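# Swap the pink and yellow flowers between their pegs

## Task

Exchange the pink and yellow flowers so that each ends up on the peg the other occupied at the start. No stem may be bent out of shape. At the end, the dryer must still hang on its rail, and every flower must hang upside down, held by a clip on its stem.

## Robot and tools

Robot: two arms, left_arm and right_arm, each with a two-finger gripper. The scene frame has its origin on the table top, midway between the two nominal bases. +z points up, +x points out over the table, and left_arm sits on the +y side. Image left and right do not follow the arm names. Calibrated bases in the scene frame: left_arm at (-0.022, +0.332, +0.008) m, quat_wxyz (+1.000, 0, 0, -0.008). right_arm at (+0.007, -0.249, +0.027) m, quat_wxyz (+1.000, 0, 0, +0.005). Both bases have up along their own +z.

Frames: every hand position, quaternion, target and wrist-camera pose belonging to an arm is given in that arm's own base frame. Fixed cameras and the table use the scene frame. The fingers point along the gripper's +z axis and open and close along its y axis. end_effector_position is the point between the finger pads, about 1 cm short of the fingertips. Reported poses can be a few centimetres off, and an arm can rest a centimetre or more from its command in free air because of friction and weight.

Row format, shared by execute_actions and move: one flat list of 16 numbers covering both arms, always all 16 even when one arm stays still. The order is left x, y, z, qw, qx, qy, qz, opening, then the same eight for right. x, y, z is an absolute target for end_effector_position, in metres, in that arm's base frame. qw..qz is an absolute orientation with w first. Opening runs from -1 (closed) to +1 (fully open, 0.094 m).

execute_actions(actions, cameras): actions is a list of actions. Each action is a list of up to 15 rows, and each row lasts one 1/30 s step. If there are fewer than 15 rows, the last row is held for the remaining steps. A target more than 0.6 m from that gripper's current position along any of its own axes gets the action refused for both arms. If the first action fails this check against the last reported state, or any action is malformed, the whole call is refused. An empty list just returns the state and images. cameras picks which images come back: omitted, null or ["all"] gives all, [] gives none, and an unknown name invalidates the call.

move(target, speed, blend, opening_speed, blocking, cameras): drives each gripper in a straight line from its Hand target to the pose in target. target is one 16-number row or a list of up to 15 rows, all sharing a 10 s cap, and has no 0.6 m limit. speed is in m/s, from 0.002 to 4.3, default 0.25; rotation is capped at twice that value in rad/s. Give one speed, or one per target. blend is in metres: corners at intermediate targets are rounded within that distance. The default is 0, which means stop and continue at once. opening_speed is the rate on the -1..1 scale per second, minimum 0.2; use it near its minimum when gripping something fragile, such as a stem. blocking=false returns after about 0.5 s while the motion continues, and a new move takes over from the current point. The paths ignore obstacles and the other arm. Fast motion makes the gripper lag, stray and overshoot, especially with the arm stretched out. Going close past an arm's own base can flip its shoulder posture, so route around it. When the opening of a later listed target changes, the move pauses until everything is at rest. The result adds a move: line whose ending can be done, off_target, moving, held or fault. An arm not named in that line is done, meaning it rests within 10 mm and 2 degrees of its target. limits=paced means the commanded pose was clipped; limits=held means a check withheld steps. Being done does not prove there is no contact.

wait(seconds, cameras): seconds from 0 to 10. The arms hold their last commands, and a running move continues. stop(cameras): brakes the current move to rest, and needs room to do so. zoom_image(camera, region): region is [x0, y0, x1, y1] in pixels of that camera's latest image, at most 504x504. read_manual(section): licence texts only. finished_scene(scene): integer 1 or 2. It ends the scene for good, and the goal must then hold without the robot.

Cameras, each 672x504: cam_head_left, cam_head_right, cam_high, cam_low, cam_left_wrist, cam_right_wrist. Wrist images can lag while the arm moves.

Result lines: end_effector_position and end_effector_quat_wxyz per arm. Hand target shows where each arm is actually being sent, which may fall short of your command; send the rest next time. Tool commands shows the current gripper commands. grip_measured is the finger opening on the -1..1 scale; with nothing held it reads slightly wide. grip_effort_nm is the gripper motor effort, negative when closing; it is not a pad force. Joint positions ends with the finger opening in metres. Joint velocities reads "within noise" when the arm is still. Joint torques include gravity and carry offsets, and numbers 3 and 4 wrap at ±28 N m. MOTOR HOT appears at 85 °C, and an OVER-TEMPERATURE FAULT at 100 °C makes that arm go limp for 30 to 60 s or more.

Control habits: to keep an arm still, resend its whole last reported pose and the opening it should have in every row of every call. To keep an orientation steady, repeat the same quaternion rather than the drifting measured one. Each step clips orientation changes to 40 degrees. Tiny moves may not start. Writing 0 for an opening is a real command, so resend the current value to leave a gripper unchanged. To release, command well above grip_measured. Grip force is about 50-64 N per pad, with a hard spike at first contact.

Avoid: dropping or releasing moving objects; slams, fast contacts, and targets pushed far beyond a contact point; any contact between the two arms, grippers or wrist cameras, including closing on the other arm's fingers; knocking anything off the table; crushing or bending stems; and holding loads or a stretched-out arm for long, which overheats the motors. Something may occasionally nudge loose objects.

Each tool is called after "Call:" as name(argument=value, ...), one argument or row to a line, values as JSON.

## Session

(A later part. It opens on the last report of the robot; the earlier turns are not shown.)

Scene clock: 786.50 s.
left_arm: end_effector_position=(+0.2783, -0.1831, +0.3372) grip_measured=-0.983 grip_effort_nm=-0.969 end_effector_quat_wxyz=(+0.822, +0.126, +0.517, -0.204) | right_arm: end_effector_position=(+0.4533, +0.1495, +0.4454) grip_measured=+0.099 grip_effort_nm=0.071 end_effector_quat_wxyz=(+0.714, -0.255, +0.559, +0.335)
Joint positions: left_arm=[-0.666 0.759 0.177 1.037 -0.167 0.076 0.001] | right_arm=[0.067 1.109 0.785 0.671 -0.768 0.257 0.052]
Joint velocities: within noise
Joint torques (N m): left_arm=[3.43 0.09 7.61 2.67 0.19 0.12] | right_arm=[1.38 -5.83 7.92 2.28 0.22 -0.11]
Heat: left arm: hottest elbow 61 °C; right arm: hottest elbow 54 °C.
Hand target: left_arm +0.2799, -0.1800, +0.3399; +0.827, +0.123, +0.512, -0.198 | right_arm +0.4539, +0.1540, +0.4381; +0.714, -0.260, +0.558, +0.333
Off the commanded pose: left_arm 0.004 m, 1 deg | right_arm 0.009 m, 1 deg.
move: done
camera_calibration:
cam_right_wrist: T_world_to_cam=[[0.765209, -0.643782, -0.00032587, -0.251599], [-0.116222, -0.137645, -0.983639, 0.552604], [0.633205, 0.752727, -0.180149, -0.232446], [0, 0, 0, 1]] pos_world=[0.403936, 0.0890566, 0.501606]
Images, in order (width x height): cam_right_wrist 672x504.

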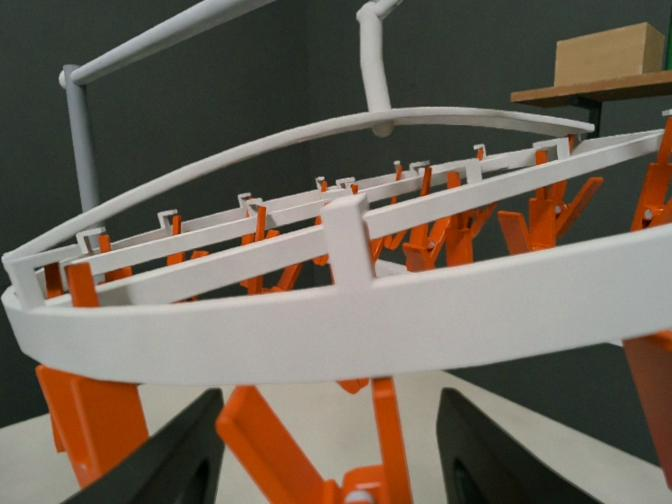

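Call:
move(
  target=[
    [0.28,-0.18,0.34,0.8269,0.1228,0.5117,-0.1985,-1,0.454,0.154,0.438,0.7142,-0.2602,0.558,0.333,-0.95],
  ],
  opening_speed=0.35,
  cameras=["cam_right_wrist","cam_left_wrist"],
)

Scene clock: 791.47 s.
left_arm: end_effector_position=(+0.2783, -0.1831, +0.3372) grip_measured=-0.983 grip_effort_nm=-0.974 end_effector_quat_wxyz=(+0.822, +0.126, +0.517, -0.204) | right_arm: end_effector_position=(+0.4532, +0.1495, +0.4455) grip_measured=-0.574 grip_effort_nm=-1.033 end_effector_quat_wxyz=(+0.715, -0.255, +0.559, +0.334)
Joint positions: left_arm=[-0.666 0.759 0.177 1.037 -0.167 0.076 0.001] | right_arm=[0.067 1.109 0.785 0.672 -0.768 0.256 0.02]
Joint velocities: within noise
Joint torques (N m): left_arm=[3.43 0.03 7.61 2.66 0.19 0.12] | right_arm=[1.32 -5.83 7.92 2.29 0.23 -0.11]
Heat: left arm: hottest elbow 61 °C; right arm: hottest elbow 54 °C.
Hand target: left_arm +0.2799, -0.1800, +0.3399; +0.827, +0.123, +0.512, -0.198 | right_arm +0.4539, +0.1540, +0.4381; +0.714, -0.260, +0.558, +0.333
Off the commanded pose: left_arm 0.004 m, 1 deg | right_arm 0.009 m, 1 deg.
move: done
camera_calibration:
cam_left_wrist: T_world_to_cam=[[-0.455059, -0.890442, -0.00583858, -0.0345346], [0.0144144, -0.000810211, -0.999896, 0.371763], [0.890344, -0.455096, 0.0132039, -0.245185], [0, 0, 0, 1]] pos_world=[0.197225, -0.142032, 0.37476]
cam_right_wrist: T_world_to_cam=[[0.765128, -0.643878, 0.000970064, -0.252055], [-0.114958, -0.138089, -0.983726, 0.552253], [0.633533, 0.752564, -0.179675, -0.232657], [0, 0, 0, 1]] pos_world=[0.403736, 0.0890565, 0.501708]
Images, in order (width x height): cam_left_wrist 672x504, cam_right_wrist 672x504.

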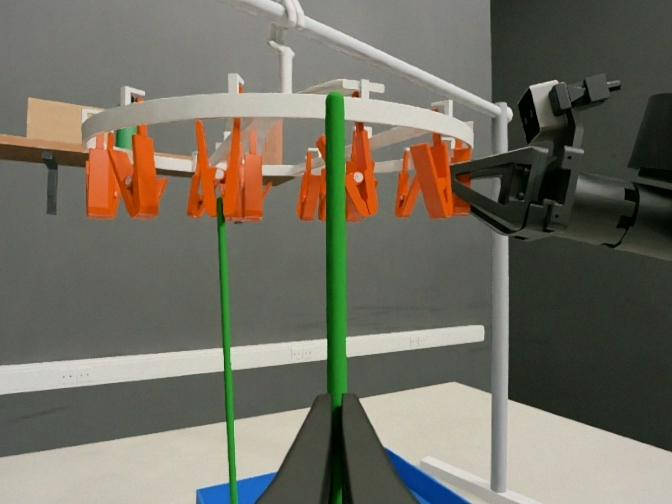

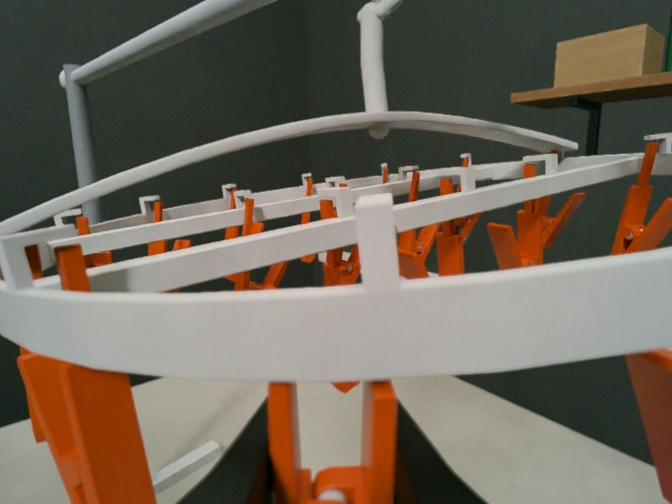

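Call:
zoom_image(
  camera="cam_left_wrist",
  region=[280, 80, 520, 250],
)

Call:
execute_actions(
  actions=[],
  cameras=["cam_head_left"],
)

Call:
zoom_image(
  camera="cam_head_left",
  region=[180, 0, 400, 100],
)

Scaled by 2.100 from the camera's 672x504 image, which has a finer 960x720 frame.

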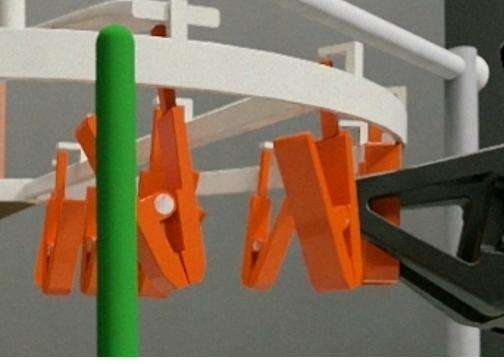

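Scene clock: 797.50 s.
left_arm: end_effector_position=(+0.2783, -0.1831, +0.3372) grip_measured=-0.983 grip_effort_nm=-0.969 end_effector_quat_wxyz=(+0.822, +0.126, +0.517, -0.204) | right_arm: end_effector_position=(+0.4532, +0.1495, +0.4456) grip_measured=-0.574 grip_effort_nm=-1.038 end_effector_quat_wxyz=(+0.715, -0.255, +0.559, +0.334)
Joint positions: left_arm=[-0.666 0.759 0.177 1.037 -0.167 0.076 0.001] | right_arm=[0.067 1.109 0.785 0.672 -0.768 0.256 0.02]
Joint velocities: within noise
Joint torques (N m): left_arm=[3.37 0.09 7.61 2.66 0.18 0.13] | right_arm=[1.55 -5.77 7.92 2.26 0.22 -0.12]
Heat: left arm: hottest elbow 60 °C; right arm: hottest elbow 53 °C.
Hand target: left_arm +0.2799, -0.1800, +0.3399; +0.827, +0.123, +0.512, -0.198 | right_arm +0.4539, +0.1540, +0.4381; +0.714, -0.260, +0.558, +0.333
Tool commands: left_gripper/opening=-1.0 right_gripper/opening=-0.95
Off the commanded pose: left_arm 0.004 m, 1 deg | right_arm 0.009 m, 1 deg.
Images, in order (width x height): cam_head_left 672x504.

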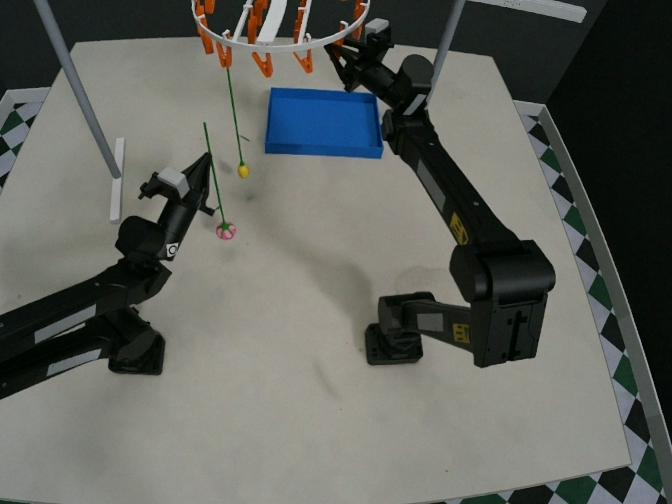

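Scaled by 2.291 from the camera's 672x504 image, which has a finer 960x720 frame.

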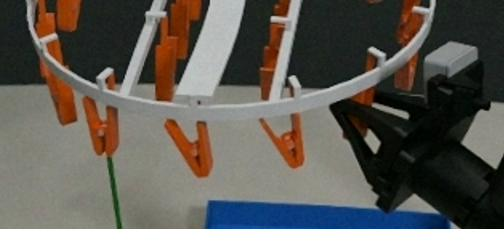

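Call:
move(
  target=[
    [0.31,-0.28,0.33,0.8269,0.1228,0.5117,-0.1985,-1,0.454,0.154,0.438,0.7142,-0.2602,0.558,0.333,-0.95],
    [0.375,-0.36,0.32,0.8269,0.1228,0.5117,-0.1985,-1,0.454,0.154,0.438,0.7142,-0.2602,0.558,0.333,-0.95],
    [0.40,-0.372,0.32,0.8269,0.1228,0.5117,-0.1985,-1,0.454,0.154,0.438,0.7142,-0.2602,0.558,0.333,-0.95],
  ],
  speed=0.1,
  cameras=["cam_left_wrist"],
)

Scene clock: 805.80 s.
left_arm: end_effector_position=(+0.3877, -0.3666, +0.3069) grip_measured=-0.983 grip_effort_nm=-0.974 end_effector_quat_wxyz=(+0.820, +0.133, +0.522, -0.196) | right_arm: end_effector_position=(+0.4532, +0.1495, +0.4456) grip_measured=-0.574 grip_effort_nm=-1.038 end_effector_quat_wxyz=(+0.715, -0.255, +0.559, +0.334)
Joint positions: left_arm=[-0.865 1.577 0.643 1.397 -0.344 0.182 0.001] | right_arm=[0.067 1.109 0.785 0.672 -0.768 0.256 0.02]
Joint velocities: within noise
Joint torques (N m): left_arm=[3.43 -8.18 8.81 1.63 0.26 0.01] | right_arm=[1.32 -5.89 7.92 2.3 0.22 -0.1]
Heat: left arm: hottest elbow 61 °C; right arm: hottest elbow 53 °C.
Hand target: left_arm +0.3993, -0.3713, +0.3199; +0.827, +0.123, +0.512, -0.199 | right_arm +0.4539, +0.1540, +0.4380; +0.714, -0.260, +0.558, +0.333
Off the commanded pose: left_arm 0.019 m, 2 deg | right_arm 0.009 m, 1 deg.
move: off_target (left_arm)
camera_calibration:
cam_left_wrist: T_world_to_cam=[[-0.450866, -0.892266, -0.0241009, -0.144993], [0.0105239, 0.0216853, -0.999709, 0.349426], [0.89253, -0.450989, -0.000387034, -0.420794], [0, 0, 0, 1]] pos_world=[0.306522, -0.326723, 0.345667]
Images, in order (width x height): cam_left_wrist 672x504.

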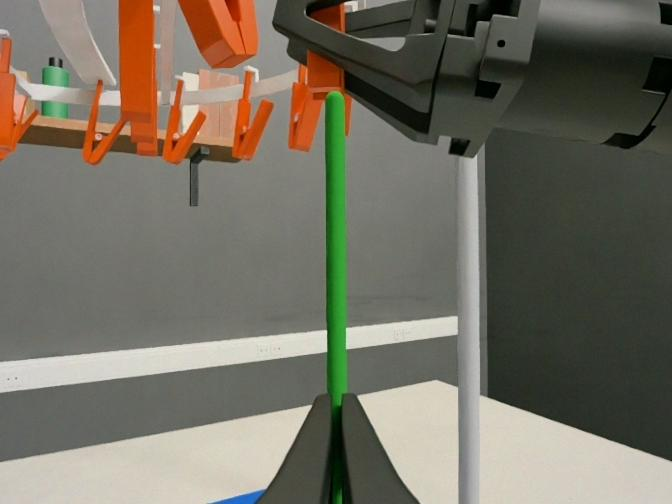

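Call:
zoom_image(
  camera="cam_left_wrist",
  region=[230, 0, 430, 150],
)

Scaled by 2.520 from the camera's 672x504 image, which has a finer 960x720 frame.

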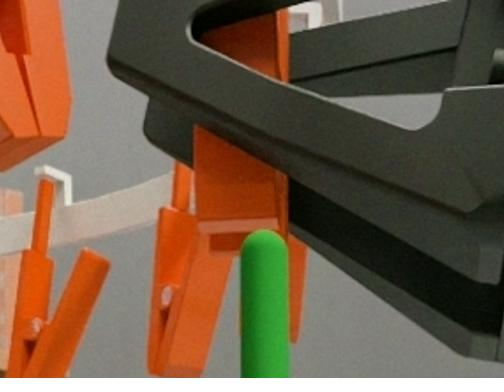

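Call:
move(
  target=[
    [0.445,-0.392,0.325,0.8269,0.1228,0.5117,-0.1985,-1,0.454,0.154,0.438,0.7142,-0.2602,0.558,0.333,-0.95],
  ],
  speed=0.08,
  cameras=["cam_left_wrist"],
)

Call:
zoom_image(
  camera="cam_left_wrist",
  region=[230, 0, 430, 150],
)

Scene clock: 812.57 s.
left_arm: end_effector_position=(+0.4315, -0.3867, +0.3127) grip_measured=-0.983 grip_effort_nm=-0.969 end_effector_quat_wxyz=(+0.821, +0.133, +0.519, -0.194) | right_arm: end_effector_position=(+0.4532, +0.1495, +0.4456) grip_measured=-0.574 grip_effort_nm=-1.038 end_effector_quat_wxyz=(+0.715, -0.255, +0.559, +0.334)
Joint positions: left_arm=[-0.818 1.655 0.771 1.345 -0.302 0.165 0.001] | right_arm=[0.067 1.109 0.785 0.672 -0.768 0.256 0.02]
Joint velocities: within noise
Joint torques (N m): left_arm=[3.72 -9.58 9.18 1.43 0.23 -0.1] | right_arm=[1.44 -5.66 7.91 2.26 0.23 -0.11]
Heat: left arm: hottest elbow 61 °C; right arm: hottest elbow 53 °C.
Hand target: left_arm +0.4443, -0.3912, +0.3249; +0.827, +0.123, +0.512, -0.198 | right_arm +0.4539, +0.1540, +0.4380; +0.714, -0.260, +0.558, +0.333
Off the commanded pose: left_arm 0.019 m, 2 deg | right_arm 0.009 m, 1 deg.
move: off_target (left_arm)
camera_calibration:
cam_left_wrist: T_world_to_cam=[[-0.448101, -0.893589, -0.0265375, -0.143985], [0.0161233, 0.0216016, -0.999637, 0.352683], [0.893838, -0.448366, 0.00472794, -0.470033], [0, 0, 0, 1]] pos_world=[0.349927, -0.347029, 0.350956]
Images, in order (width x height): cam_left_wrist 672x504.

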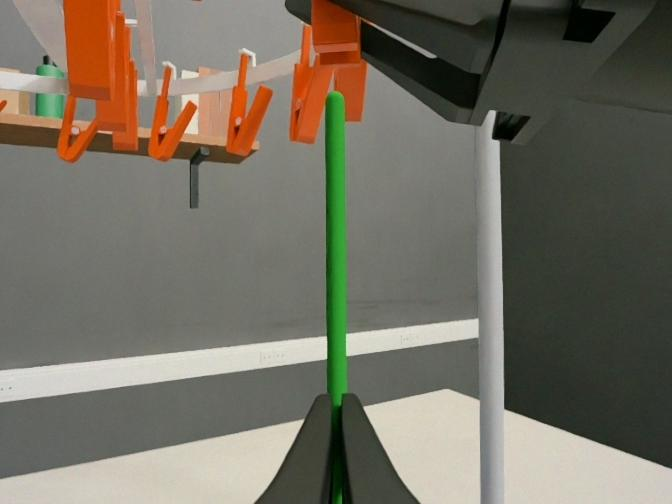

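Scaled by 2.520 from the camera's 672x504 image, which has a finer 960x720 frame.

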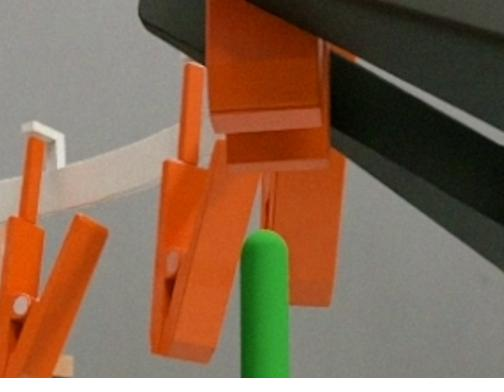

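Call:
move(
  target=[
    [0.484,-0.413,0.328,0.8269,0.1228,0.5117,-0.1985,-1,0.454,0.154,0.438,0.7142,-0.2602,0.558,0.333,-0.95],
  ],
  speed=0.06,
  cameras=["cam_left_wrist"],
)

Call:
zoom_image(
  camera="cam_left_wrist",
  region=[230, 0, 430, 150],
)

Scene clock: 818.97 s.
left_arm: end_effector_position=(+0.4698, -0.4084, +0.3152) grip_measured=-0.983 grip_effort_nm=-0.969 end_effector_quat_wxyz=(+0.821, +0.133, +0.520, -0.195) | right_arm: end_effector_position=(+0.4532, +0.1495, +0.4456) grip_measured=-0.574 grip_effort_nm=-1.033 end_effector_quat_wxyz=(+0.715, -0.255, +0.559, +0.334)
Joint positions: left_arm=[-0.791 1.732 0.896 1.293 -0.278 0.151 0.001] | right_arm=[0.067 1.109 0.785 0.672 -0.768 0.256 0.02]
Joint velocities: within noise
Joint torques (N m): left_arm=[3.37 -10.93 9.62 1.39 0.23 -0.07] | right_arm=[1.38 -5.77 7.88 2.26 0.24 -0.11]
Heat: left arm: hottest elbow 62 °C; right arm: hottest elbow 52 °C.
Hand target: left_arm +0.4831, -0.4120, +0.3280; +0.827, +0.123, +0.512, -0.199 | right_arm +0.4539, +0.1540, +0.4380; +0.714, -0.260, +0.558, +0.333
Off the commanded pose: left_arm 0.020 m, 2 deg | right_arm 0.009 m, 1 deg.
move: off_target (left_arm)
camera_calibration:
cam_left_wrist: T_world_to_cam=[[-0.448468, -0.893425, -0.0258267, -0.146104], [0.0146476, 0.0215451, -0.999661, 0.355694], [0.893679, -0.448695, 0.00342425, -0.513785], [0, 0, 0, 1]] pos_world=[0.388425, -0.368728, 0.353559]
Images, in order (width x height): cam_left_wrist 672x504.

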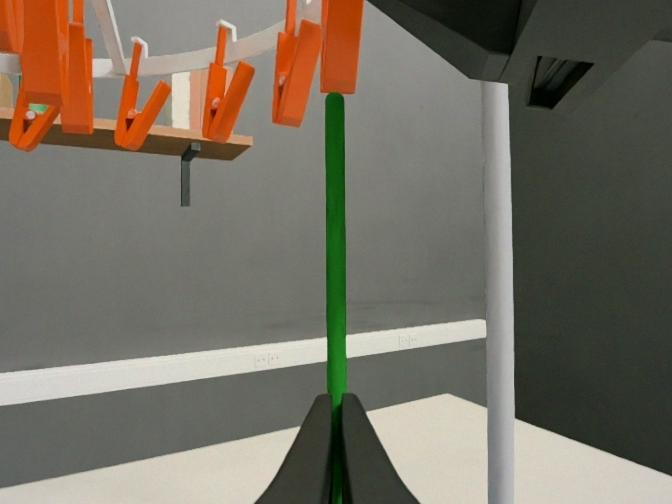

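Scaled by 2.520 from the camera's 672x504 image, which has a finer 960x720 frame.

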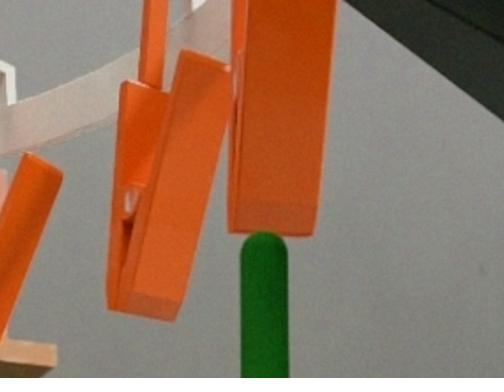

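Call:
move(
  target=[
    [0.484,-0.413,0.348,0.8269,0.1228,0.5117,-0.1985,-1,0.454,0.154,0.438,0.7142,-0.2602,0.558,0.333,-0.95],
  ],
  speed=0.06,
  cameras=["cam_left_wrist"],
)

Call:
zoom_image(
  camera="cam_left_wrist",
  region=[230, 0, 430, 150],
)

Scene clock: 823.37 s.
left_arm: end_effector_position=(+0.4744, -0.4131, +0.3111) grip_measured=-0.983 grip_effort_nm=-0.969 end_effector_quat_wxyz=(+0.812, +0.141, +0.534, -0.190) | right_arm: end_effector_position=(+0.4532, +0.1495, +0.4456) grip_measured=-0.574 grip_effort_nm=-1.033 end_effector_quat_wxyz=(+0.715, -0.255, +0.559, +0.334)
Joint positions: left_arm=[-0.791 1.728 0.906 1.24 -0.277 0.151 0.001] | right_arm=[0.067 1.109 0.785 0.672 -0.768 0.256 0.02]
Joint velocities: within noise
Joint torques (N m): left_arm=[3.43 -13.86 9.85 1.54 0.2 -0.05] | right_arm=[1.32 -5.6 7.91 2.21 0.22 -0.11]
Heat: left arm: hottest elbow 62 °C; right arm: hottest elbow 52 °C.
Hand target: left_arm +0.4821, -0.4113, +0.3478; +0.827, +0.123, +0.511, -0.198 | right_arm +0.4539, +0.1540, +0.4380; +0.714, -0.260, +0.558, +0.333
Off the commanded pose: left_arm 0.038 m, 4 deg | right_arm 0.009 m, 1 deg.
move: off_target (left_arm)
camera_calibration:
cam_left_wrist: T_world_to_cam=[[-0.449734, -0.892364, -0.0377689, -0.143543], [-0.0121434, 0.0483918, -0.998755, 0.375176], [0.89308, -0.448715, -0.0325997, -0.508469], [0, 0, 0, 1]] pos_world=[0.394104, -0.374406, 0.352712]
Images, in order (width x height): cam_left_wrist 672x504.

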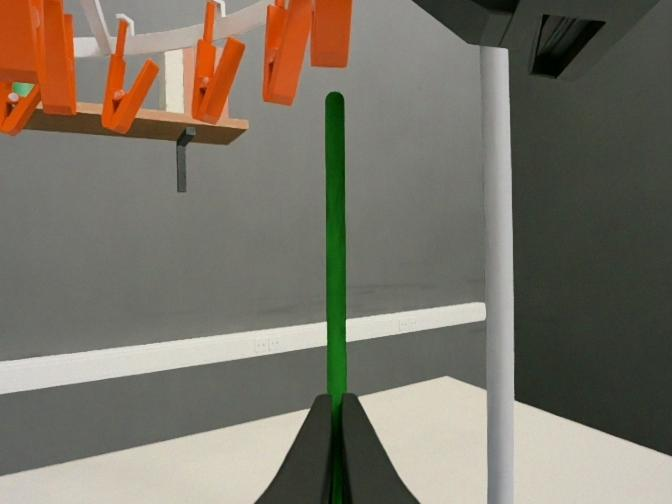

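Scaled by 2.520 from the camera's 672x504 image, which has a finer 960x720 frame.

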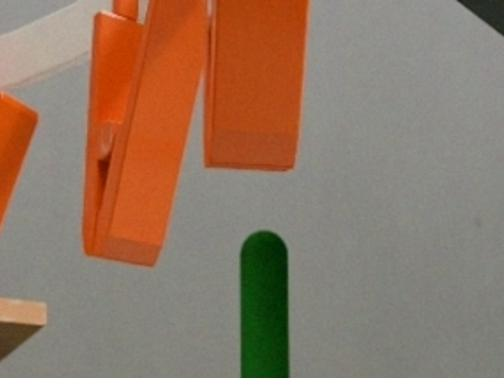

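Call:
execute_actions(
  actions=[
    [[0.483,-0.412,0.358,0.8269,0.1228,0.5117,-0.1985,-1,0.454,0.154,0.438,0.7142,-0.2602,0.558,0.333,-0.95]],
    [[0.483,-0.412,0.364,0.8269,0.1228,0.5117,-0.1985,-1,0.454,0.154,0.438,0.7142,-0.2602,0.558,0.333,-0.95]],
  ],
  cameras=["cam_left_wrist"],
)

Call:
zoom_image(
  camera="cam_left_wrist",
  region=[230, 0, 430, 150],
)

Scene clock: 826.73 s.
left_arm: end_effector_position=(+0.4737, -0.4123, +0.3265) grip_measured=-0.983 grip_effort_nm=-0.974 end_effector_quat_wxyz=(+0.812, +0.142, +0.534, -0.190) | right_arm: end_effector_position=(+0.4532, +0.1495, +0.4456) grip_measured=-0.574 grip_effort_nm=-1.033 end_effector_quat_wxyz=(+0.715, -0.255, +0.559, +0.334)
Joint positions: left_arm=[-0.791 1.694 0.914 1.197 -0.277 0.151 0.001] | right_arm=[0.067 1.109 0.785 0.672 -0.768 0.256 0.02]
Joint velocities: within noise
Joint torques (N m): left_arm=[3.37 -13.63 10.15 1.43 0.21 -0.05] | right_arm=[1.44 -5.71 7.88 2.28 0.24 -0.1]
Heat: left arm: hottest elbow 63 °C; right arm: hottest elbow 52 °C.
Hand target: left_arm +0.4809, -0.4102, +0.3638; +0.827, +0.123, +0.511, -0.198 | right_arm +0.4539, +0.1540, +0.4380; +0.714, -0.260, +0.558, +0.333
Off the commanded pose: left_arm 0.039 m, 4 deg | right_arm 0.009 m, 1 deg.
camera_calibration:
cam_left_wrist: T_world_to_cam=[[-0.449747, -0.892355, -0.0378123, -0.142672], [-0.0124803, 0.0486103, -0.99874, 0.390723], [0.893069, -0.448709, -0.0329992, -0.506784], [0, 0, 0, 1]] pos_world=[0.393303, -0.373705, 0.368112]
Images, in order (width x height): cam_left_wrist 672x504.

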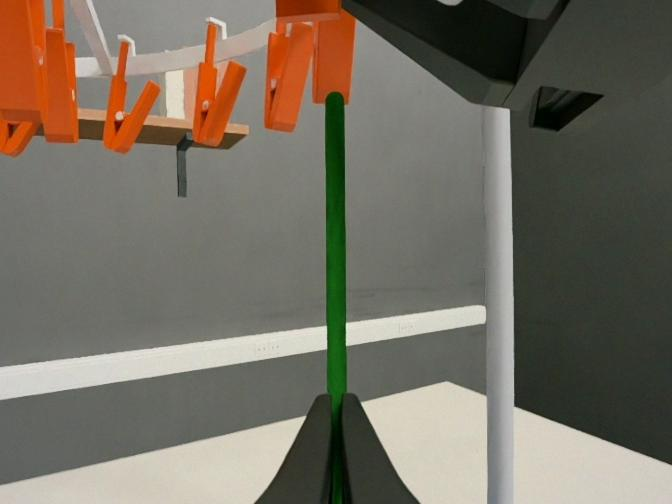

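Scaled by 2.520 from the camera's 672x504 image, which has a finer 960x720 frame.

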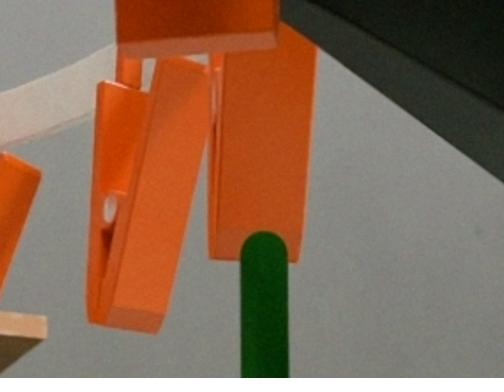

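Call:
execute_actions(
  actions=[
    [[0.49,-0.409,0.364,0.8269,0.1228,0.5117,-0.1985,-1,0.454,0.154,0.438,0.7142,-0.2602,0.558,0.333,-0.95]],
    [[0.497,-0.409,0.366,0.8269,0.1228,0.5117,-0.1985,-1,0.454,0.154,0.438,0.7142,-0.2602,0.558,0.333,-0.95]],
  ],
  cameras=["cam_left_wrist"],
)

Call:
zoom_image(
  camera="cam_left_wrist",
  region=[230, 0, 430, 150],
)

Scene clock: 832.43 s.
left_arm: end_effector_position=(+0.4858, -0.4084, +0.3363) grip_measured=-0.983 grip_effort_nm=-0.965 end_effector_quat_wxyz=(+0.815, +0.138, +0.529, -0.192) | right_arm: end_effector_position=(+0.4532, +0.1495, +0.4456) grip_measured=-0.574 grip_effort_nm=-1.033 end_effector_quat_wxyz=(+0.715, -0.255, +0.559, +0.334)
Joint positions: left_arm=[-0.767 1.694 0.94 1.181 -0.256 0.14 0.001] | right_arm=[0.067 1.109 0.785 0.672 -0.768 0.256 0.02]
Joint velocities: within noise
Joint torques (N m): left_arm=[3.49 -12.75 10.36 1.42 0.21 -0.04] | right_arm=[1.2 -5.95 7.92 2.28 0.22 -0.11]
Heat: left arm: hottest elbow 64 °C; right arm: hottest elbow 52 °C.
Hand target: left_arm +0.4954, -0.4076, +0.3660; +0.827, +0.123, +0.511, -0.199 | right_arm +0.4539, +0.1540, +0.4380; +0.714, -0.260, +0.558, +0.333
Off the commanded pose: left_arm 0.032 m, 3 deg | right_arm 0.009 m, 1 deg.
camera_calibration:
cam_left_wrist: T_world_to_cam=[[-0.449693, -0.892575, -0.0329692, -0.135038], [-0.00405168, 0.0389502, -0.999233, 0.392633], [0.893174, -0.449214, -0.0211321, -0.51977], [0, 0, 0, 1]] pos_world=[0.40511, -0.369313, 0.376896]
Images, in order (width x height): cam_left_wrist 672x504.

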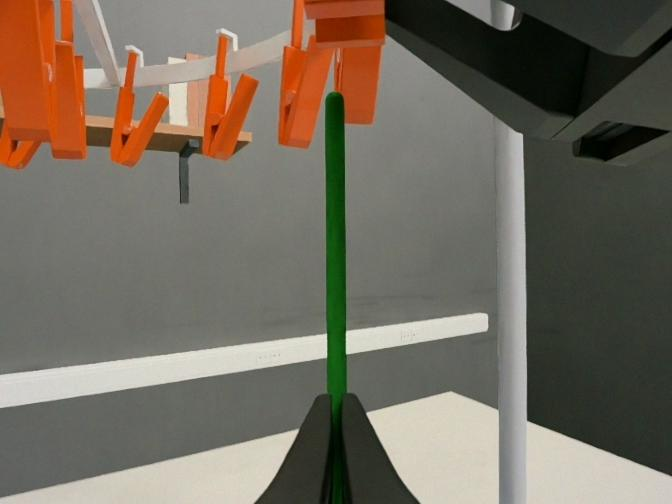

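Scaled by 2.520 from the camera's 672x504 image, which has a finer 960x720 frame.

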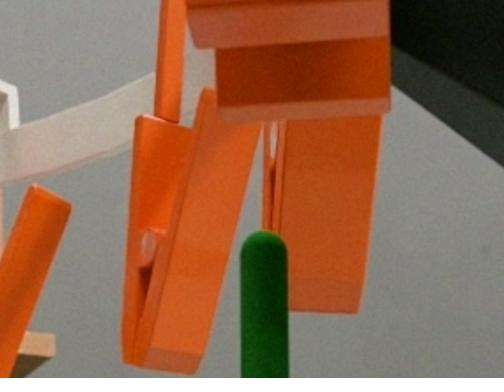

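Call:
execute_actions(
  actions=[
    [[0.487,-0.412,0.364,0.8269,0.1228,0.5117,-0.1985,-1,0.454,0.154,0.438,0.7142,-0.2602,0.558,0.333,-0.95]],
  ],
  cameras=["cam_left_wrist"],
)

Call:
zoom_image(
  camera="cam_left_wrist",
  region=[230, 0, 430, 150],
)

Scene clock: 845.97 s.
left_arm: end_effector_position=(+0.4867, -0.4068, +0.3361) grip_measured=-0.983 grip_effort_nm=-0.969 end_effector_quat_wxyz=(+0.815, +0.134, +0.531, -0.189) | right_arm: end_effector_position=(+0.4532, +0.1495, +0.4456) grip_measured=-0.574 grip_effort_nm=-1.023 end_effector_quat_wxyz=(+0.715, -0.255, +0.559, +0.334)
Joint positions: left_arm=[-0.767 1.694 0.94 1.181 -0.267 0.139 0.001] | right_arm=[0.067 1.109 0.785 0.672 -0.768 0.256 0.02]
Joint velocities: within noise
Joint torques (N m): left_arm=[2.14 -13.16 9.33 1.88 0 0.04] | right_arm=[1.44 -5.83 7.92 2.24 0.23 -0.11]
Heat: left arm: hottest elbow 64 °C; right arm: hottest elbow 51 °C.
Hand target: left_arm +0.4859, -0.4112, +0.3639; +0.827, +0.123, +0.512, -0.199 | right_arm +0.4539, +0.1540, +0.4380; +0.714, -0.260, +0.558, +0.333
Off the commanded pose: left_arm 0.028 m, 3 deg | right_arm 0.009 m, 1 deg.
camera_calibration:
cam_left_wrist: T_world_to_cam=[[-0.441218, -0.896948, -0.0284805, -0.140596], [-0.00759314, 0.0354669, -0.999342, 0.392699], [0.897368, -0.440711, -0.0224593, -0.518025], [0, 0, 0, 1]] pos_world=[0.405808, -0.368334, 0.376802]
Images, in order (width x height): cam_left_wrist 672x504.

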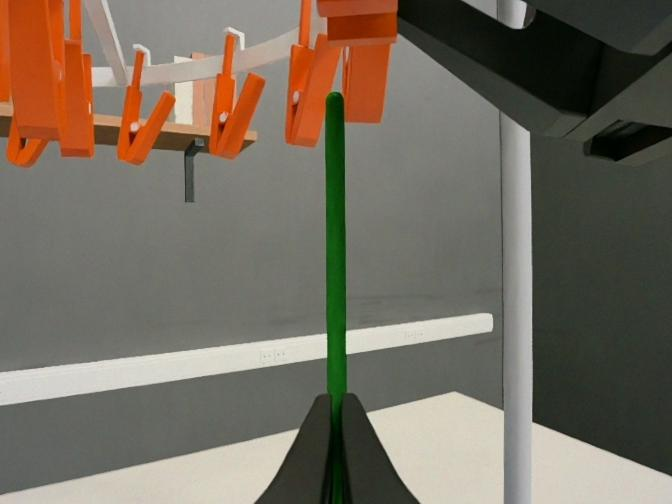

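Scaled by 2.520 from the camera's 672x504 image, which has a finer 960x720 frame.

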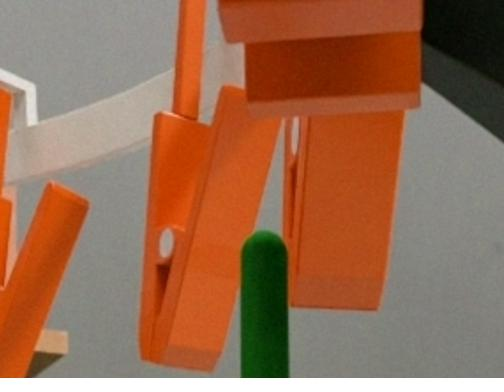

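Call:
execute_actions(
  actions=[
    [[0.48,-0.417,0.362,0.8269,0.1228,0.5117,-0.1985,-1,0.454,0.154,0.438,0.7142,-0.2602,0.558,0.333,-0.95]],
  ],
  cameras=["cam_left_wrist"],
)

Call:
zoom_image(
  camera="cam_left_wrist",
  region=[230, 0, 430, 150],
)

Scene clock: 849.30 s.
left_arm: end_effector_position=(+0.4831, -0.4104, +0.3358) grip_measured=-0.983 grip_effort_nm=-0.969 end_effector_quat_wxyz=(+0.814, +0.131, +0.533, -0.190) | right_arm: end_effector_position=(+0.4532, +0.1495, +0.4456) grip_measured=-0.574 grip_effort_nm=-1.033 end_effector_quat_wxyz=(+0.715, -0.255, +0.559, +0.334)
Joint positions: left_arm=[-0.779 1.694 0.94 1.181 -0.282 0.139 0.001] | right_arm=[0.067 1.109 0.785 0.672 -0.768 0.256 0.02]
Joint velocities: within noise
Joint torques (N m): left_arm=[1.73 -13.04 8.96 2.25 -0.01 0.13] | right_arm=[1.32 -5.77 7.92 2.25 0.22 -0.11]
Heat: left arm: hottest elbow 64 °C; right arm: hottest elbow 51 °C.
Hand target: left_arm +0.4792, -0.4162, +0.3619; +0.827, +0.123, +0.512, -0.199 | right_arm +0.4539, +0.1540, +0.4380; +0.714, -0.260, +0.558, +0.333
Off the commanded pose: left_arm 0.027 m, 3 deg | right_arm 0.009 m, 1 deg.
camera_calibration:
cam_left_wrist: T_world_to_cam=[[-0.43949, -0.897971, -0.0222631, -0.148842], [-0.0122254, 0.0307625, -0.999452, 0.392864], [0.898164, -0.438977, -0.0244978, -0.515291], [0, 0, 0, 1]] pos_world=[0.402204, -0.371942, 0.376711]
Images, in order (width x height): cam_left_wrist 672x504.

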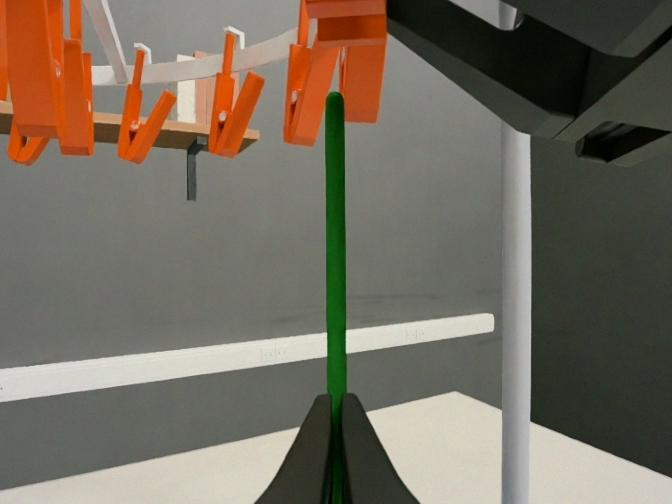

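Scaled by 2.520 from the camera's 672x504 image, which has a finer 960x720 frame.

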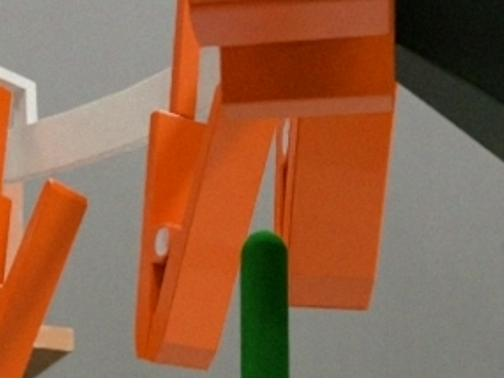

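Call:
execute_actions(
  actions=[
    [[0.472,-0.417,0.36,0.8269,0.1228,0.5117,-0.1985,-1,0.454,0.154,0.438,0.7142,-0.2602,0.558,0.333,-0.95]],
  ],
  cameras=["cam_left_wrist"],
)

Call:
zoom_image(
  camera="cam_left_wrist",
  region=[230, 0, 430, 150],
)

Scene clock: 852.80 s.
left_arm: end_effector_position=(+0.4791, -0.4145, +0.3356) grip_measured=-0.983 grip_effort_nm=-0.974 end_effector_quat_wxyz=(+0.814, +0.131, +0.533, -0.191) | right_arm: end_effector_position=(+0.4532, +0.1495, +0.4456) grip_measured=-0.574 grip_effort_nm=-1.038 end_effector_quat_wxyz=(+0.715, -0.255, +0.559, +0.334)
Joint positions: left_arm=[-0.791 1.694 0.94 1.181 -0.293 0.142 0.001] | right_arm=[0.067 1.109 0.785 0.672 -0.768 0.256 0.02]
Joint velocities: within noise
Joint torques (N m): left_arm=[1.73 -13.51 7.8 2.71 0.02 0.16] | right_arm=[1.26 -5.77 7.91 2.25 0.22 -0.11]
Heat: left arm: hottest elbow 64 °C; right arm: hottest elbow 51 °C.
Hand target: left_arm +0.4718, -0.4165, +0.3598; +0.827, +0.123, +0.512, -0.199 | right_arm +0.4539, +0.1540, +0.4380; +0.714, -0.260, +0.558, +0.333
Off the commanded pose: left_arm 0.026 m, 3 deg | right_arm 0.009 m, 1 deg.
camera_calibration:
cam_left_wrist: T_world_to_cam=[[-0.440793, -0.89737, -0.0206865, -0.153953], [-0.0140503, 0.0299413, -0.999453, 0.393263], [0.897499, -0.440261, -0.0258063, -0.513359], [0, 0, 0, 1]] pos_world=[0.398403, -0.37594, 0.376615]
Images, in order (width x height): cam_left_wrist 672x504.

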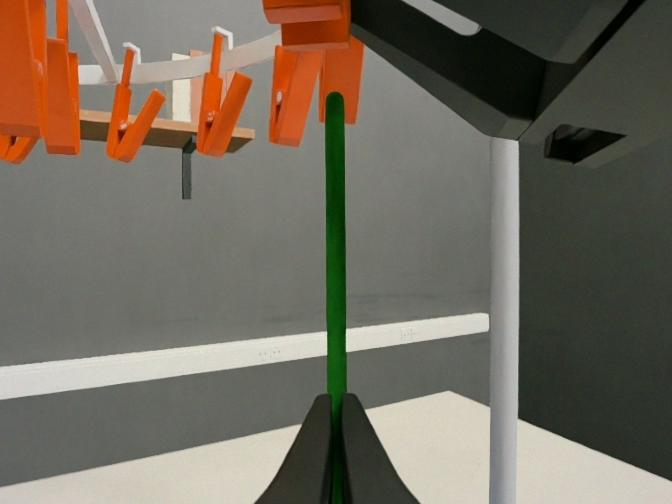

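Scaled by 2.520 from the camera's 672x504 image, which has a finer 960x720 frame.

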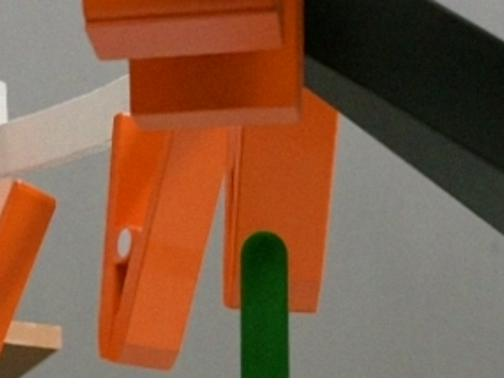

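Call:
execute_actions(
  actions=[
    [[0.476,-0.403,0.361,0.8269,0.1228,0.5117,-0.1985,-1,0.454,0.154,0.438,0.7142,-0.2602,0.558,0.333,-0.95]],
  ],
  cameras=["cam_left_wrist"],
)

Call:
zoom_image(
  camera="cam_left_wrist",
  region=[230, 0, 430, 150],
)

Scene clock: 858.97 s.
left_arm: end_effector_position=(+0.4768, -0.4135, +0.3445) grip_measured=-0.983 grip_effort_nm=-0.965 end_effector_quat_wxyz=(+0.817, +0.134, +0.526, -0.196) | right_arm: end_effector_position=(+0.4532, +0.1495, +0.4456) grip_measured=-0.574 grip_effort_nm=-1.033 end_effector_quat_wxyz=(+0.715, -0.255, +0.559, +0.334)
Joint positions: left_arm=[-0.788 1.68 0.94 1.181 -0.275 0.142 0.001] | right_arm=[0.067 1.109 0.785 0.672 -0.768 0.256 0.02]
Joint velocities: within noise
Joint torques (N m): left_arm=[3.37 -13.57 6.56 2.63 0.22 0.03] | right_arm=[1.32 -5.77 7.87 2.28 0.23 -0.1]
Heat: left arm: hottest elbow 63 °C; right arm: hottest elbow 51 °C.
Hand target: left_arm +0.4760, -0.4031, +0.3608; +0.827, +0.123, +0.512, -0.198 | right_arm +0.4539, +0.1540, +0.4380; +0.714, -0.260, +0.558, +0.333
Off the commanded pose: left_arm 0.020 m, 2 deg | right_arm 0.009 m, 1 deg.
camera_calibration:
cam_left_wrist: T_world_to_cam=[[-0.451562, -0.891936, -0.0232966, -0.145606], [0.00151558, 0.0253434, -0.999678, 0.392832], [0.892239, -0.451451, -0.0100923, -0.51809], [0, 0, 0, 1]] pos_world=[0.395914, -0.373719, 0.384085]
Images, in order (width x height): cam_left_wrist 672x504.

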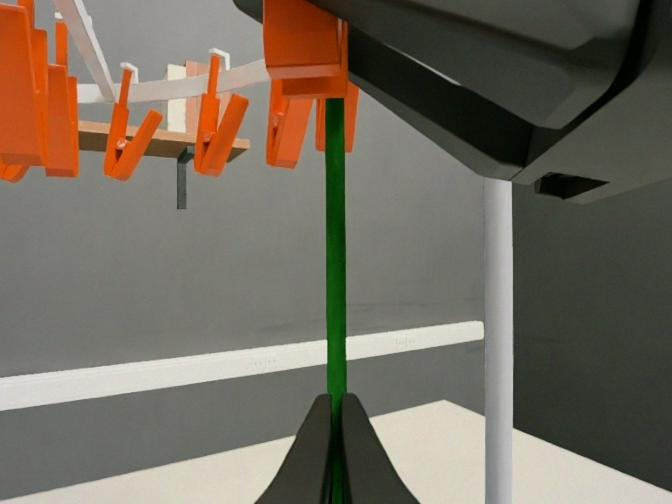

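Scaled by 2.520 from the camera's 672x504 image, which has a finer 960x720 frame.

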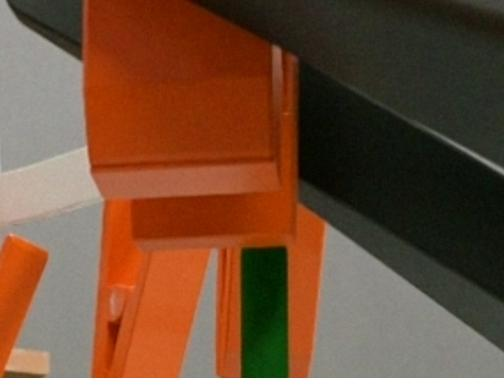

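Call:
execute_actions(
  actions=[
    [[0.472,-0.403,0.337,0.8269,0.1228,0.5117,-0.1985,-1,0.454,0.154,0.438,0.7142,-0.2602,0.558,0.333,-0.95]],
    [[0.472,-0.401,0.332,0.8269,0.1228,0.5117,-0.1985,-1,0.454,0.154,0.438,0.7142,-0.2602,0.558,0.333,-0.95]],
  ],
  cameras=["cam_left_wrist"],
)

Call:
zoom_image(
  camera="cam_left_wrist",
  region=[230, 0, 430, 150],
)

Scene clock: 863.67 s.
left_arm: end_effector_position=(+0.4680, -0.4048, +0.3349) grip_measured=-0.983 grip_effort_nm=-0.969 end_effector_quat_wxyz=(+0.824, +0.127, +0.514, -0.200) | right_arm: end_effector_position=(+0.4531, +0.1498, +0.4457) grip_measured=-0.574 grip_effort_nm=-1.038 end_effector_quat_wxyz=(+0.715, -0.255, +0.558, +0.334)
Joint positions: left_arm=[-0.788 1.693 0.901 1.265 -0.275 0.142 0.001] | right_arm=[0.067 1.109 0.785 0.673 -0.768 0.256 0.02]
Joint velocities: within noise
Joint torques (N m): left_arm=[3.19 -10.81 6.48 2.63 0.12 0.04] | right_arm=[1.26 -5.83 7.91 2.22 0.23 -0.09]
Heat: left arm: hottest elbow 63 °C; right arm: hottest elbow 50 °C.
Hand target: left_arm +0.4720, -0.4010, +0.3319; +0.827, +0.123, +0.512, -0.198 | right_arm +0.4539, +0.1539, +0.4381; +0.714, -0.260, +0.558, +0.333
Off the commanded pose: left_arm 0.006 m, 1 deg | right_arm 0.009 m, 1 deg.
camera_calibration:
cam_left_wrist: T_world_to_cam=[[-0.451437, -0.892196, -0.0138283, -0.145379], [0.0234221, 0.00364365, -0.999719, 0.364014], [0.891996, -0.451634, 0.0192522, -0.516357], [0, 0, 0, 1]] pos_world=[0.386433, -0.364237, 0.371842]
Images, in order (width x height): cam_left_wrist 672x504.

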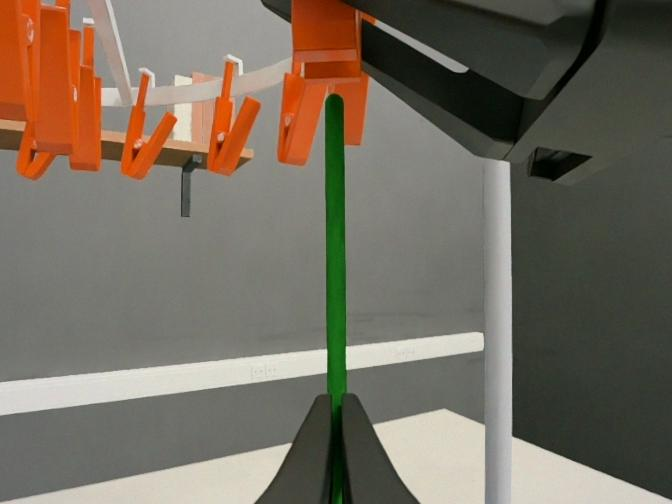

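Scaled by 2.520 from the camera's 672x504 image, which has a finer 960x720 frame.

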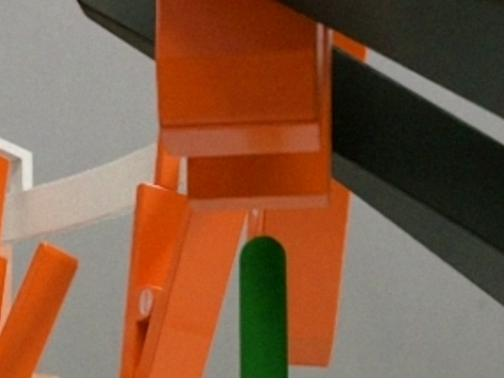

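Call:
move(
  target=[0.484,-0.412,0.332,0.8269,0.1228,0.5117,-0.1985,-1,0.454,0.154,0.438,0.7142,-0.2602,0.558,0.333,-0.95],
  speed=0.05,
  cameras=["cam_left_wrist"],
)

Call:
zoom_image(
  camera="cam_left_wrist",
  region=[230, 0, 430, 150],
)

Scene clock: 875.93 s.
left_arm: end_effector_position=(+0.4724, -0.4093, +0.3158) grip_measured=-0.983 grip_effort_nm=-0.969 end_effector_quat_wxyz=(+0.817, +0.134, +0.526, -0.196) | right_arm: end_effector_position=(+0.4531, +0.1498, +0.4457) grip_measured=-0.574 grip_effort_nm=-1.033 end_effector_quat_wxyz=(+0.715, -0.255, +0.558, +0.334)
Joint positions: left_arm=[-0.788 1.725 0.901 1.265 -0.275 0.142 0.001] | right_arm=[0.067 1.109 0.785 0.673 -0.768 0.256 0.02]
Joint velocities: within noise
Joint torques (N m): left_arm=[3.37 -11.11 9.5 2.09 0.17 0.03] | right_arm=[1.2 -5.71 7.91 2.25 0.24 -0.1]
Heat: left arm: hottest elbow 62 °C; right arm: hottest elbow 50 °C.
Hand target: left_arm +0.4831, -0.4112, +0.3320; +0.827, +0.123, +0.512, -0.198 | right_arm +0.4539, +0.1539, +0.4381; +0.714, -0.260, +0.558, +0.333
Off the commanded pose: left_arm 0.020 m, 2 deg | right_arm 0.009 m, 1 deg.
move: off_target (left_arm)
camera_calibration:
cam_left_wrist: T_world_to_cam=[[-0.451858, -0.891771, -0.0238719, -0.144085], [0.000805659, 0.0263516, -0.999652, 0.364785], [0.89209, -0.45172, -0.0111887, -0.512296], [0, 0, 0, 1]] pos_world=[0.391614, -0.369518, 0.355486]
Images, in order (width x height): cam_left_wrist 672x504.

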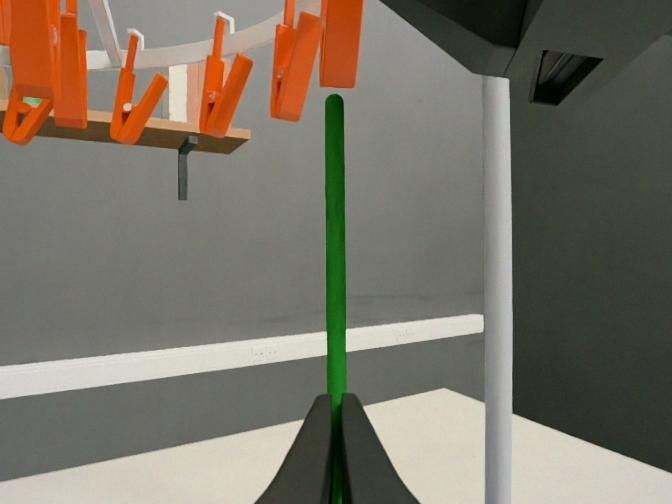

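Scaled by 2.520 from the camera's 672x504 image, which has a finer 960x720 frame.

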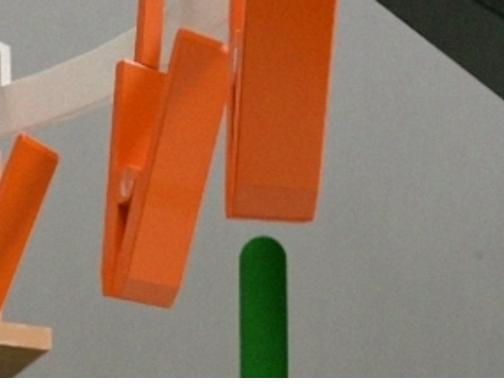

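Call:
move(
  target=[0.484,-0.412,0.356,0.8269,0.1228,0.5117,-0.1985,-1,0.454,0.154,0.438,0.7142,-0.2602,0.558,0.333,-0.95],
  speed=0.05,
  cameras=["cam_left_wrist"],
)

Call:
zoom_image(
  camera="cam_left_wrist",
  region=[230, 0, 430, 150],
)

Scene clock: 880.73 s.
left_arm: end_effector_position=(+0.4749, -0.4118, +0.3209) grip_measured=-0.983 grip_effort_nm=-0.974 end_effector_quat_wxyz=(+0.812, +0.139, +0.533, -0.193) | right_arm: end_effector_position=(+0.4531, +0.1498, +0.4457) grip_measured=-0.574 grip_effort_nm=-1.038 end_effector_quat_wxyz=(+0.715, -0.255, +0.558, +0.334)
Joint positions: left_arm=[-0.788 1.709 0.912 1.218 -0.275 0.142 0.001] | right_arm=[0.067 1.109 0.785 0.673 -0.768 0.256 0.02]
Joint velocities: within noise
Joint torques (N m): left_arm=[3.25 -13.51 9.96 1.43 0.16 0.04] | right_arm=[1.32 -5.71 7.95 2.24 0.23 -0.1]
Heat: left arm: hottest elbow 62 °C; right arm: hottest elbow 50 °C.
Hand target: left_arm +0.4823, -0.4105, +0.3557; +0.827, +0.123, +0.512, -0.198 | right_arm +0.4539, +0.1539, +0.4381; +0.714, -0.260, +0.558, +0.333
Off the commanded pose: left_arm 0.036 m, 4 deg | right_arm 0.009 m, 1 deg.
move: off_target (left_arm)
camera_calibration:
cam_left_wrist: T_world_to_cam=[[-0.452208, -0.891409, -0.029987, -0.142706], [-0.0128931, 0.0401507, -0.99911, 0.381936], [0.89182, -0.451419, -0.0296495, -0.509421], [0, 0, 0, 1]] pos_world=[0.394703, -0.372507, 0.362213]
Images, in order (width x height): cam_left_wrist 672x504.

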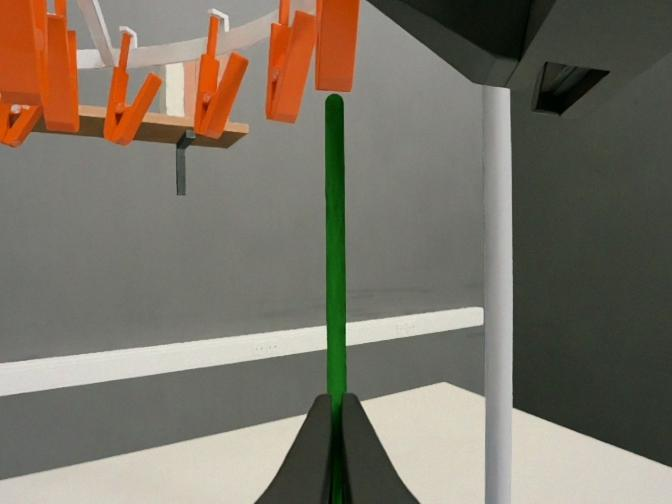

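Scaled by 2.520 from the camera's 672x504 image, which has a finer 960x720 frame.

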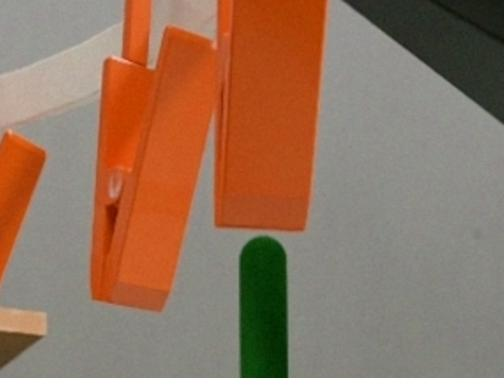

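Call:
move(
  target=[0.484,-0.412,0.368,0.8269,0.1228,0.5117,-0.1985,-1,0.454,0.154,0.438,0.7142,-0.2602,0.558,0.333,-0.95],
  speed=0.05,
  cameras=["cam_left_wrist"],
)

Call:
zoom_image(
  camera="cam_left_wrist",
  region=[230, 0, 430, 150],
)

Scene clock: 883.20 s.
left_arm: end_effector_position=(+0.4753, -0.4121, +0.3310) grip_measured=-0.983 grip_effort_nm=-0.974 end_effector_quat_wxyz=(+0.811, +0.139, +0.534, -0.193) | right_arm: end_effector_position=(+0.4531, +0.1498, +0.4457) grip_measured=-0.574 grip_effort_nm=-1.033 end_effector_quat_wxyz=(+0.715, -0.255, +0.558, +0.334)
Joint positions: left_arm=[-0.788 1.687 0.921 1.185 -0.275 0.142 0.001] | right_arm=[0.067 1.109 0.785 0.673 -0.768 0.256 0.02]
Joint velocities: within noise
Joint torques (N m): left_arm=[3.25 -13.51 10.24 1.4 0.16 0.03] | right_arm=[1.2 -5.71 7.88 2.29 0.23 -0.12]
Heat: left arm: hottest elbow 62 °C; right arm: hottest elbow 50 °C.
Hand target: left_arm +0.4821, -0.4104, +0.3678; +0.827, +0.123, +0.511, -0.198 | right_arm +0.4539, +0.1539, +0.4381; +0.714, -0.260, +0.558, +0.333
Off the commanded pose: left_arm 0.038 m, 4 deg | right_arm 0.009 m, 1 deg.
move: off_target (left_arm)
camera_calibration:
cam_left_wrist: T_world_to_cam=[[-0.452279, -0.891347, -0.030733, -0.142287], [-0.0147786, 0.0419439, -0.999011, 0.393634], [0.891754, -0.451377, -0.0321432, -0.508815], [0, 0, 0, 1]] pos_world=[0.395201, -0.373005, 0.372517]
Images, in order (width x height): cam_left_wrist 672x504.

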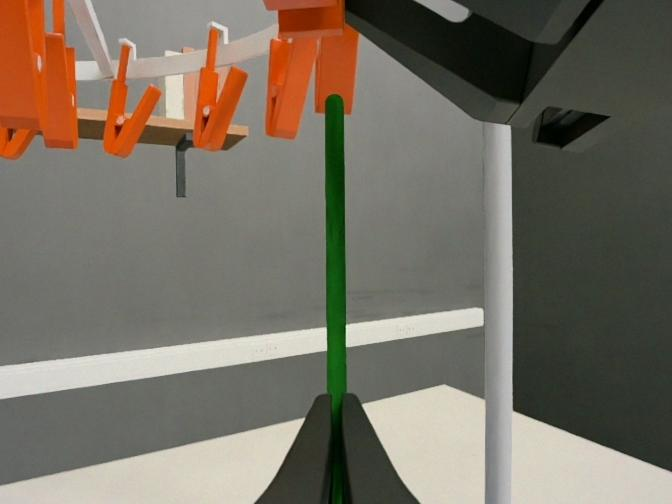

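Scaled by 2.520 from the camera's 672x504 image, which has a finer 960x720 frame.

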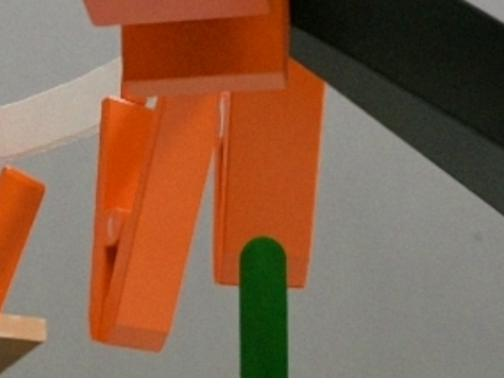

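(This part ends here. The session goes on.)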